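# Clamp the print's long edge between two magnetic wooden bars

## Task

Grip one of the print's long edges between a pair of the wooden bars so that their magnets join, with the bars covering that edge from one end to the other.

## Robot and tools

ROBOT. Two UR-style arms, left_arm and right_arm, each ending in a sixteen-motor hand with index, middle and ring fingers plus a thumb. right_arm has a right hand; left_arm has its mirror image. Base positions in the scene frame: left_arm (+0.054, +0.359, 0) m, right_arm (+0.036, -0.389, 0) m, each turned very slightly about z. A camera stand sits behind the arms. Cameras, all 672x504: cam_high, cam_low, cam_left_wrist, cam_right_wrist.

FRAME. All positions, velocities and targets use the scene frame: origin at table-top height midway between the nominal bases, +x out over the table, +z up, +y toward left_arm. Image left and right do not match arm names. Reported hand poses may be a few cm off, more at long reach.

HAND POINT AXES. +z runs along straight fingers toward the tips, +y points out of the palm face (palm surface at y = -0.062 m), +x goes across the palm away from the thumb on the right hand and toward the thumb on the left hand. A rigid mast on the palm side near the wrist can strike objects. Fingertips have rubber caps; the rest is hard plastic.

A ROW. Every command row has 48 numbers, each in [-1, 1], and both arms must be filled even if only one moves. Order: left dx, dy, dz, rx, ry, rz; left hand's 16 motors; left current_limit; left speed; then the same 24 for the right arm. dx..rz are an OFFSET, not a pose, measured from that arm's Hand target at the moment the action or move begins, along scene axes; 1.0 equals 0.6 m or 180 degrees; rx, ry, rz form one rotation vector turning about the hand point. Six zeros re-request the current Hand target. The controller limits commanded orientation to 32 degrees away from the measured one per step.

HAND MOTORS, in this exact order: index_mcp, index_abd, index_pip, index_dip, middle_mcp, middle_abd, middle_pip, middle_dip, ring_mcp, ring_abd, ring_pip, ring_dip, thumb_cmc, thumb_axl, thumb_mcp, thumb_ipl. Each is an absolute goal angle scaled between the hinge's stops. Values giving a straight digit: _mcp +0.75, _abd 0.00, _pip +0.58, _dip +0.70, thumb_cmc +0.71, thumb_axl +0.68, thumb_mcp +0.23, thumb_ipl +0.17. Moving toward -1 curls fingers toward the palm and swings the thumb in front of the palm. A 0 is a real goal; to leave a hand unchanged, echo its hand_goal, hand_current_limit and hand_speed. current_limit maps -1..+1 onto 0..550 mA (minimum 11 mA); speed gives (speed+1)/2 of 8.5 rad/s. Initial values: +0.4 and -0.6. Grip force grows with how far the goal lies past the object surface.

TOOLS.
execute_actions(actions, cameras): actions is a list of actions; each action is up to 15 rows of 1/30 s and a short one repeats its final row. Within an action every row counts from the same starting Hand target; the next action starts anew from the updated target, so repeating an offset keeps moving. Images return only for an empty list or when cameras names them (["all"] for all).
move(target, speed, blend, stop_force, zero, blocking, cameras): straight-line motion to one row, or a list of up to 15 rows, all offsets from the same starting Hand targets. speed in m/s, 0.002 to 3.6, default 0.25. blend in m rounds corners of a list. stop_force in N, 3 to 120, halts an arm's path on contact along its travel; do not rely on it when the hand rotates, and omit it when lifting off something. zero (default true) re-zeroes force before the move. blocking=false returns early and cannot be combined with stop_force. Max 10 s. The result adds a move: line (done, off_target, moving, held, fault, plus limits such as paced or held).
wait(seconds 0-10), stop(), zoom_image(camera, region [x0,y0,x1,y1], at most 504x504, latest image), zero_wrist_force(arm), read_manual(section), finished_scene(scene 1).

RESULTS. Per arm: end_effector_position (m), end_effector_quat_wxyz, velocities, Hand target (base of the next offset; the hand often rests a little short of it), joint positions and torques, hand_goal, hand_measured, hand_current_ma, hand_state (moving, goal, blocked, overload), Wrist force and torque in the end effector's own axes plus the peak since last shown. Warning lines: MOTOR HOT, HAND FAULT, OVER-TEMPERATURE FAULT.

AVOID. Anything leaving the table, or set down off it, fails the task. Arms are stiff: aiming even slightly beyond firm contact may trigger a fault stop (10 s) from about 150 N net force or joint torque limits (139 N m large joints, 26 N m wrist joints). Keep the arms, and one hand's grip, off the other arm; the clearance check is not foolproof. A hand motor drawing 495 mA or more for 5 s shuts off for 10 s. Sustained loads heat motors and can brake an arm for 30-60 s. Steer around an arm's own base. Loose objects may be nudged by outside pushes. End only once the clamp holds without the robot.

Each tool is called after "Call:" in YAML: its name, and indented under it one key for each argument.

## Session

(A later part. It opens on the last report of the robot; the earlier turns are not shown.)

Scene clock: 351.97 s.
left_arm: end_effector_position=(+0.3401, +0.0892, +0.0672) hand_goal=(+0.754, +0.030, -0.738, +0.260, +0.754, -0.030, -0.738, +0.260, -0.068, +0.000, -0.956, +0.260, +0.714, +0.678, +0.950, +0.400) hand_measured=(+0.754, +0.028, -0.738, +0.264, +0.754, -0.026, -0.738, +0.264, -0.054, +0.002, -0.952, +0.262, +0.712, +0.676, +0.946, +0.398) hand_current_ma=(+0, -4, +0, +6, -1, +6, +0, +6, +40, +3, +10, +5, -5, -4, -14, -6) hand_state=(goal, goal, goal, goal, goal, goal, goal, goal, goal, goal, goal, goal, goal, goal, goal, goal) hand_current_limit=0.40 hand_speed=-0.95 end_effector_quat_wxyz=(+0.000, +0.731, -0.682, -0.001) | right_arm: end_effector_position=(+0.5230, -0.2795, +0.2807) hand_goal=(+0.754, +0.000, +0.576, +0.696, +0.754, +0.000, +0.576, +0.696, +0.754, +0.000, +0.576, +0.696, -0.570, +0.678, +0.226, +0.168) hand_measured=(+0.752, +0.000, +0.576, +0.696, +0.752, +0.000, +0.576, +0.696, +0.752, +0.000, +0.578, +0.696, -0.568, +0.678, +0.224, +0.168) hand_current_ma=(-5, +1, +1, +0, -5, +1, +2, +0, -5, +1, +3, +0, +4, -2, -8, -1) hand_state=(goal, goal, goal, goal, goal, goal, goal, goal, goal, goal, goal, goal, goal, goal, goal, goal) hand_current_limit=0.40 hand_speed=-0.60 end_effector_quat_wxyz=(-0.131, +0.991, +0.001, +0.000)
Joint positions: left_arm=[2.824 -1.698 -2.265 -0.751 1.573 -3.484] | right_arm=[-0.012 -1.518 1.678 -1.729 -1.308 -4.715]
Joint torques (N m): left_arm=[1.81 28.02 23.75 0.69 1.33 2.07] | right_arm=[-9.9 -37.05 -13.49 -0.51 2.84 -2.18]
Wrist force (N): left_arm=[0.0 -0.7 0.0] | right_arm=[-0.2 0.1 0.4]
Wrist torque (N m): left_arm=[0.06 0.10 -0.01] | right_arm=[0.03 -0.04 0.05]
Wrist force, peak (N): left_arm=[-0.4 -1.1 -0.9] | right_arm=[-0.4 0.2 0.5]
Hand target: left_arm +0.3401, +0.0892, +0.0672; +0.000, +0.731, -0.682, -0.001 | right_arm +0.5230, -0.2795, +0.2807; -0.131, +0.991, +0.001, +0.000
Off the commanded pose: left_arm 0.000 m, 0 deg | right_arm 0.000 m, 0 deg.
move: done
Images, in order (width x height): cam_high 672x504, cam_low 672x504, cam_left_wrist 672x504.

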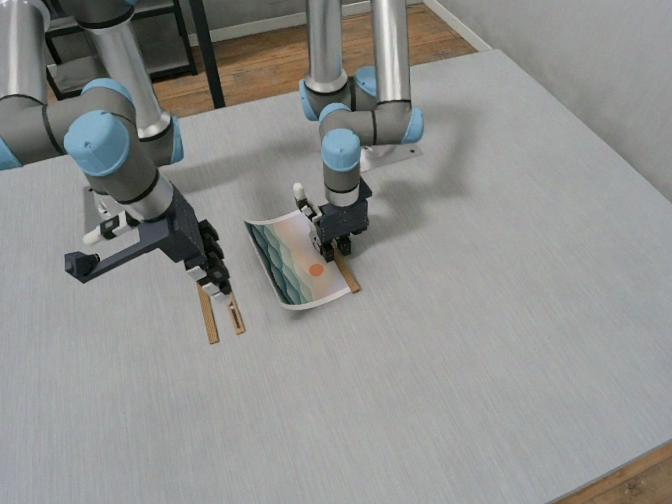

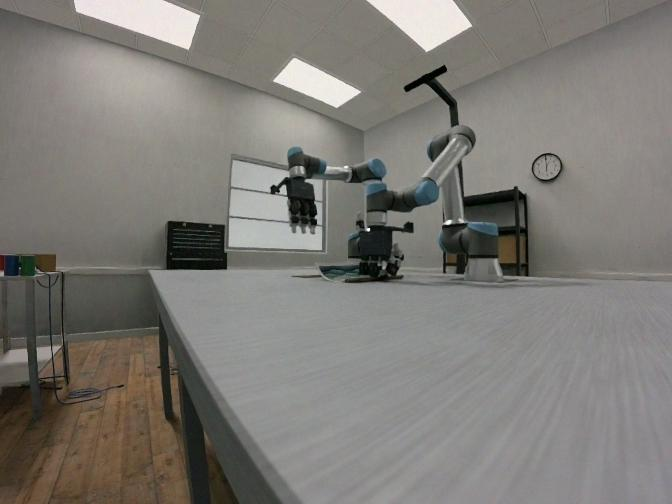

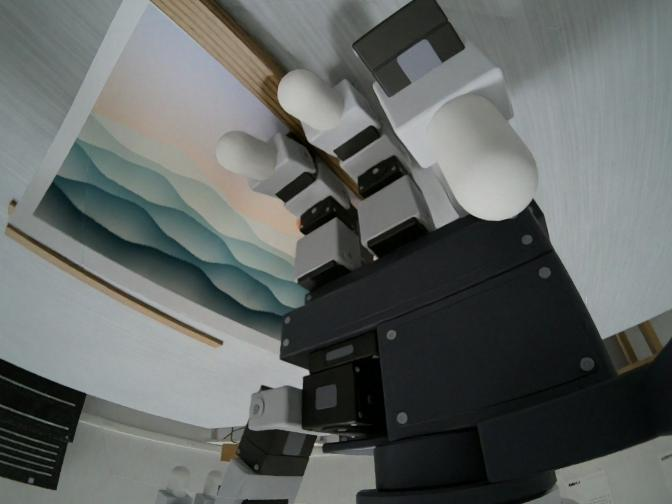

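Call:
move:
  target:
    - [0,0,0,0,0,0,0.7534,0.09,-0.7372,0.2609,0.7534,-0.09,-0.7372,0.2609,-0.0685,0,-0.956,0.2609,0.714,0.678,0.95,0.4,0.4,-0.9,0,0,0,0,0,0,0.754,0,0.576,0.696,0.754,0,0.576,0.696,0.754,0,0.576,0.696,-0.571,0.678,0.226,0.168,0.4,-0.6]
    - [0,0,0.03,0,0,0,0.7534,0.09,-0.7372,0.2609,0.7534,-0.09,-0.7372,0.2609,-0.0685,0,-0.956,0.2609,0.714,0.678,0.95,0.4,0.4,-0.9,0,0,0,0,0,0,0.754,0,0.576,0.696,0.754,0,0.576,0.696,0.754,0,0.576,0.696,-0.571,0.678,0.226,0.168,0.4,-0.6]
    - [0,0,0.2,0,0,0,0.7534,0.09,-0.7372,0.2609,0.7534,-0.09,-0.7372,0.2609,-0.0685,0,-0.956,0.2609,0.714,0.678,0.95,0.4,0.4,-0.9,0,0,0,0,0,0,0.754,0,0.576,0.696,0.754,0,0.576,0.696,0.754,0,0.576,0.696,-0.571,0.678,0.226,0.168,0.4,-0.6]
  speed: [0.02,0.02,0.1]
  blend: [0,0.002,0]
  cameras: ["cam_high","cam_low","cam_left_wrist"]

Call:
zoom_image:
  camera: "cam_high"
  region: [290, 200, 380, 300]

Call:
zoom_image:
  camera: "cam_low"
  region: [310, 245, 410, 295]

Call:
zoom_image:
  camera: "cam_left_wrist"
  region: [100, 0, 400, 220]

Scene clock: 355.93 s.
left_arm: end_effector_position=(+0.3400, +0.0892, +0.1871) hand_goal=(+0.754, +0.090, -0.738, +0.260, +0.754, -0.090, -0.738, +0.260, -0.068, +0.000, -0.956, +0.260, +0.714, +0.678, +0.950, +0.400) hand_measured=(+0.754, +0.086, -0.738, +0.264, +0.754, -0.086, -0.738, +0.264, -0.054, +0.002, -0.952, +0.262, +0.712, +0.676, +0.946, +0.398) hand_current_ma=(+0, -5, +0, +6, -1, +6, +0, +6, +40, +3, +10, +5, -5, -4, -14, -6) hand_state=(goal, goal, goal, goal, goal, goal, goal, goal, goal, goal, goal, goal, goal, goal, goal, goal) hand_current_limit=0.40 hand_speed=-0.90 end_effector_quat_wxyz=(+0.000, +0.731, -0.682, -0.001) | right_arm: end_effector_position=(+0.5230, -0.2795, +0.2807) hand_goal=(+0.754, +0.000, +0.576, +0.696, +0.754, +0.000, +0.576, +0.696, +0.754, +0.000, +0.576, +0.696, -0.570, +0.678, +0.226, +0.168) hand_measured=(+0.752, +0.000, +0.576, +0.696, +0.752, +0.000, +0.576, +0.696, +0.752, +0.000, +0.578, +0.696, -0.568, +0.678, +0.224, +0.168) hand_current_ma=(-5, +1, +1, +0, -5, +1, +2, +0, -5, +1, +3, +0, +4, -2, -8, -1) hand_state=(goal, goal, goal, goal, goal, goal, goal, goal, goal, goal, goal, goal, goal, goal, goal, goal) hand_current_limit=0.40 hand_speed=-0.60 end_effector_quat_wxyz=(-0.131, +0.991, +0.001, +0.000)
Joint positions: left_arm=[2.824 -1.494 -2.094 -1.126 1.573 -3.484] | right_arm=[-0.012 -1.518 1.678 -1.729 -1.308 -4.715]
Joint torques (N m): left_arm=[9.42 22.79 30.02 0.38 1.62 2.01] | right_arm=[-9.62 -37.36 -15.16 -0.51 2.78 -2.11]
Wrist force (N): left_arm=[-0.2 -0.7 0.4] | right_arm=[-0.2 0.2 0.3]
Wrist torque (N m): left_arm=[0.05 0.11 0.00] | right_arm=[0.05 -0.03 0.05]
Wrist force, peak (N): left_arm=[-0.3 -1.0 0.5] | right_arm=[-0.3 0.3 0.5]
Hand target: left_arm +0.3401, +0.0892, +0.1872; +0.000, +0.731, -0.682, -0.001 | right_arm +0.5230, -0.2795, +0.2807; -0.131, +0.991, +0.001, +0.000
Off the commanded pose: left_arm 0.000 m, 0 deg | right_arm 0.000 m, 0 deg.
move: done
Images, in order (width x height): cam_high 672x504, cam_low 672x504, cam_left_wrist 672x504.

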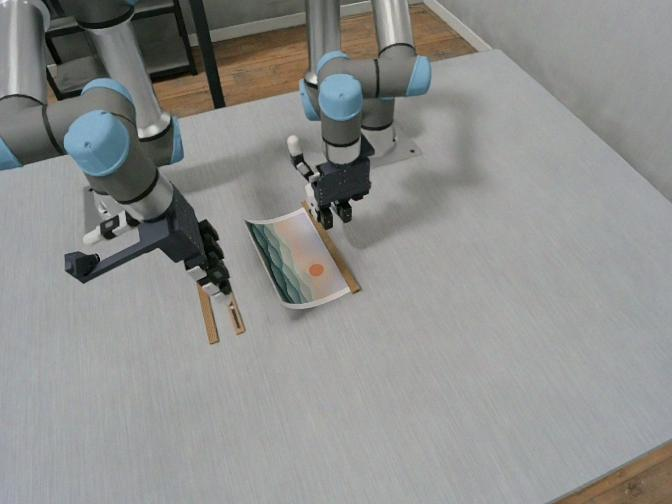

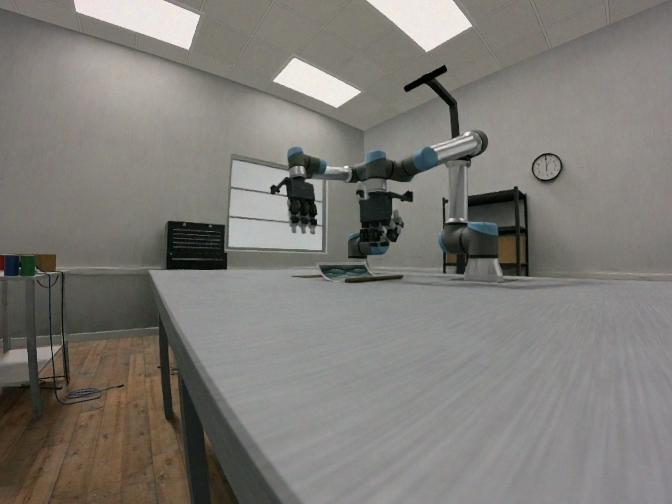

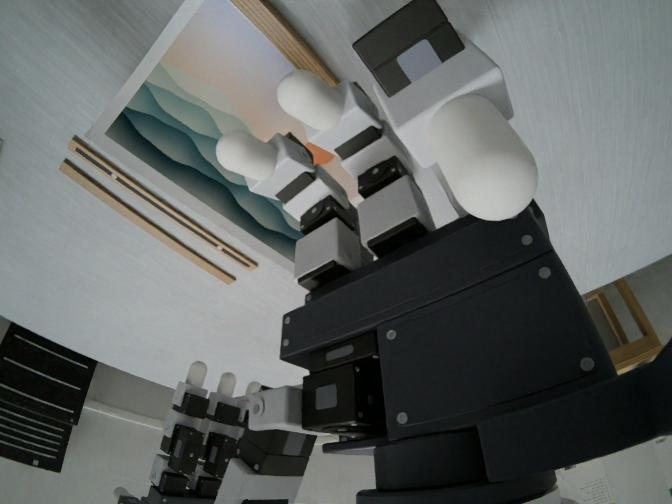

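Scaled by 5.040 from the camera's 672x504 image, which has a finer 960x720 frame.

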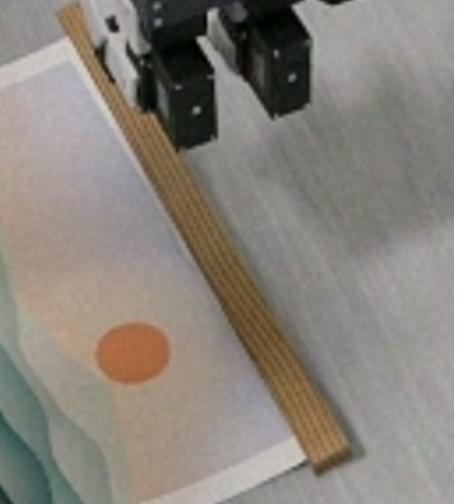

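Scaled by 5.040 from the camera's 672x504 image, which has a finer 960x720 frame.

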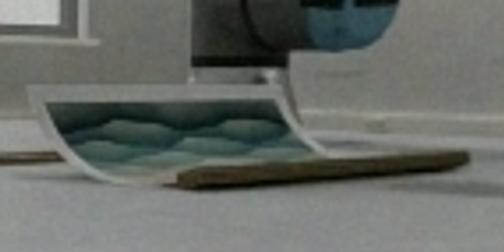

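Scaled by 1.680 from the camera's 672x504 image, which has a finer 960x720 frame.

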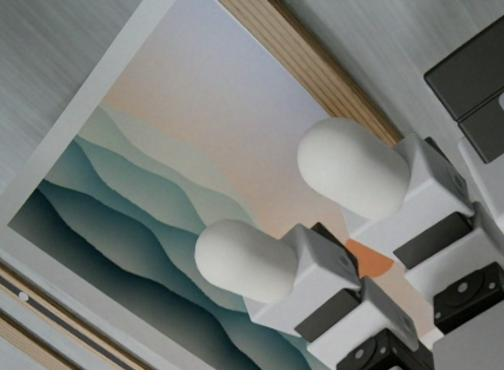

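Call:
move:
  target:
    - [0,0.25,0.15,0,0,0,0.7534,0.09,-0.7372,0.2609,0.7534,-0.09,-0.7372,0.2609,-0.0685,0,-0.956,0.2609,0.714,0.678,0.95,0.4,0.4,-0.9,0,0,0,0,0,0,0.754,0,0.576,0.696,0.754,0,0.576,0.696,0.754,0,0.576,0.696,-0.571,0.678,0.226,0.168,0.4,-0.6]
  speed: 0.2
  cameras: ["cam_high","cam_low","cam_left_wrist"]

Call:
zoom_image:
  camera: "cam_high"
  region: [290, 195, 340, 245]

Call:
zoom_image:
  camera: "cam_high"
  region: [325, 250, 375, 300]

Call:
zoom_image:
  camera: "cam_low"
  region: [340, 260, 410, 290]

Call:
zoom_image:
  camera: "cam_left_wrist"
  region: [60, 0, 340, 200]

Scene clock: 358.50 s.
left_arm: end_effector_position=(+0.3401, +0.2391, +0.2771) hand_goal=(+0.754, +0.090, -0.738, +0.260, +0.754, -0.090, -0.738, +0.260, -0.068, +0.000, -0.956, +0.260, +0.714, +0.678, +0.950, +0.400) hand_measured=(+0.754, +0.086, -0.738, +0.264, +0.754, -0.086, -0.738, +0.264, -0.054, +0.002, -0.952, +0.262, +0.712, +0.676, +0.946, +0.398) hand_current_ma=(+0, -5, +0, +6, -1, +6, +0, +6, +40, +3, +10, +5, -5, -4, -12, -6) hand_state=(goal, goal, goal, goal, goal, goal, goal, goal, goal, goal, goal, goal, goal, goal, goal, goal) hand_current_limit=0.40 hand_speed=-0.90 end_effector_quat_wxyz=(+0.000, +0.731, -0.682, -0.001) | right_arm: end_effector_position=(+0.5230, -0.2795, +0.2807) hand_goal=(+0.754, +0.000, +0.576, +0.696, +0.754, +0.000, +0.576, +0.696, +0.754, +0.000, +0.576, +0.696, -0.570, +0.678, +0.226, +0.168) hand_measured=(+0.752, +0.000, +0.576, +0.696, +0.752, +0.000, +0.576, +0.696, +0.752, +0.000, +0.578, +0.696, -0.568, +0.678, +0.224, +0.168) hand_current_ma=(-5, +1, +1, +0, -5, +1, +2, +0, -5, +1, +3, +0, +4, -2, -8, -1) hand_state=(goal, goal, goal, goal, goal, goal, goal, goal, goal, goal, goal, goal, goal, goal, goal, goal) hand_current_limit=0.40 hand_speed=-0.60 end_effector_quat_wxyz=(-0.131, +0.991, +0.001, +0.000)
Joint positions: left_arm=[3.211 -1.259 -2.037 -1.418 1.573 -3.097] | right_arm=[-0.012 -1.518 1.678 -1.729 -1.308 -4.715]
Joint torques (N m): left_arm=[6.24 17.79 32.54 0.46 -1.11 2.4] | right_arm=[-9.69 -37.1 -15.74 -0.61 2.87 -2.01]
Wrist force (N): left_arm=[-0.3 -0.4 0.3] | right_arm=[-0.1 0.3 0.3]
Wrist torque (N m): left_arm=[0.10 0.16 -0.03] | right_arm=[0.07 -0.05 0.07]
Wrist force, peak (N): left_arm=[0.9 -0.9 0.9] | right_arm=[-0.1 0.3 0.5]
Hand target: left_arm +0.3401, +0.2392, +0.2772; +0.000, +0.731, -0.682, -0.001 | right_arm +0.5230, -0.2795, +0.2807; -0.131, +0.991, +0.001, +0.000
Off the commanded pose: left_arm 0.000 m, 0 deg | right_arm 0.000 m, 0 deg.
move: done
Images, in order (width x height): cam_high 672x504, cam_low 672x504, cam_left_wrist 672x504.

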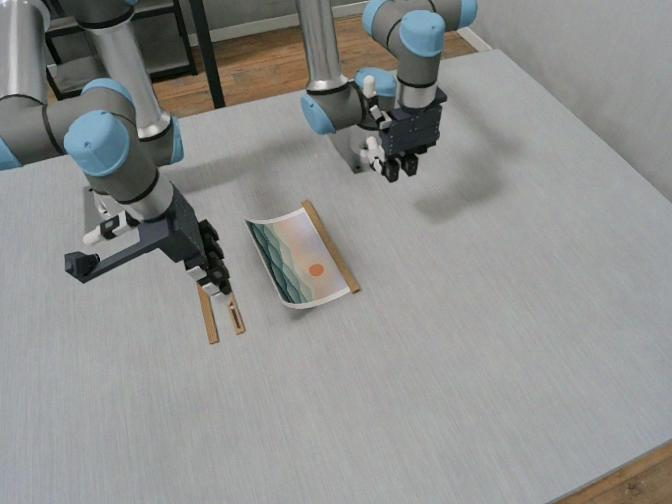

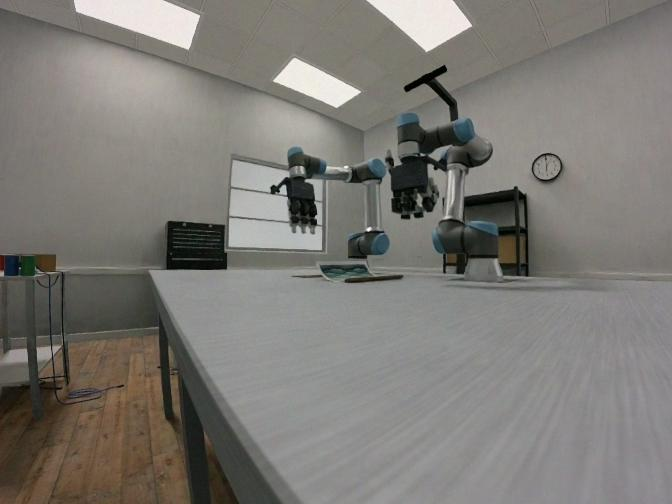

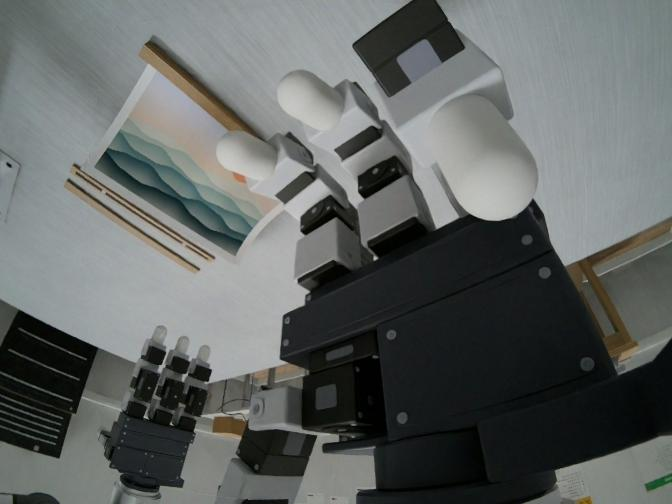

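Scaled by 10.080 from the camera's 672x504 image, which has a finer 960x720 frame.

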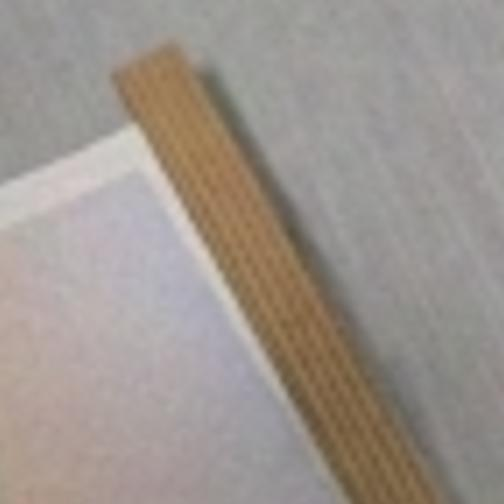

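Scaled by 10.080 from the camera's 672x504 image, which has a finer 960x720 frame.

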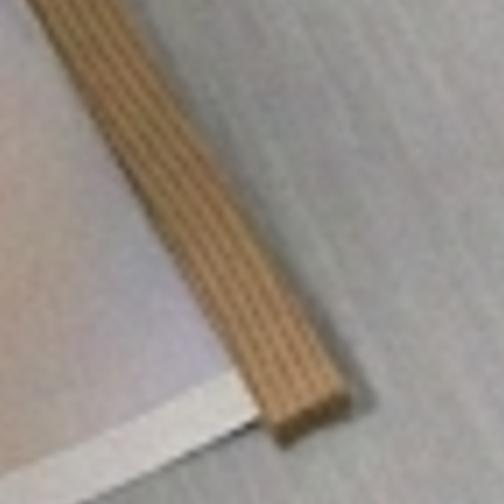

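Scaled by 7.200 from the camera's 672x504 image, which has a finer 960x720 frame.

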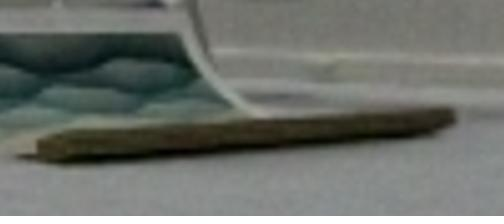

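Scaled by 1.800 from the camera's 672x504 image, which has a finer 960x720 frame.

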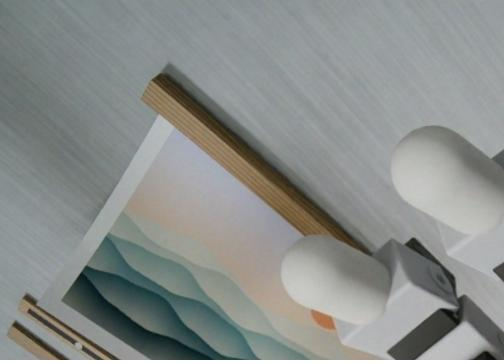

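Call:
finished_scene:

The scene is finished: the task was done.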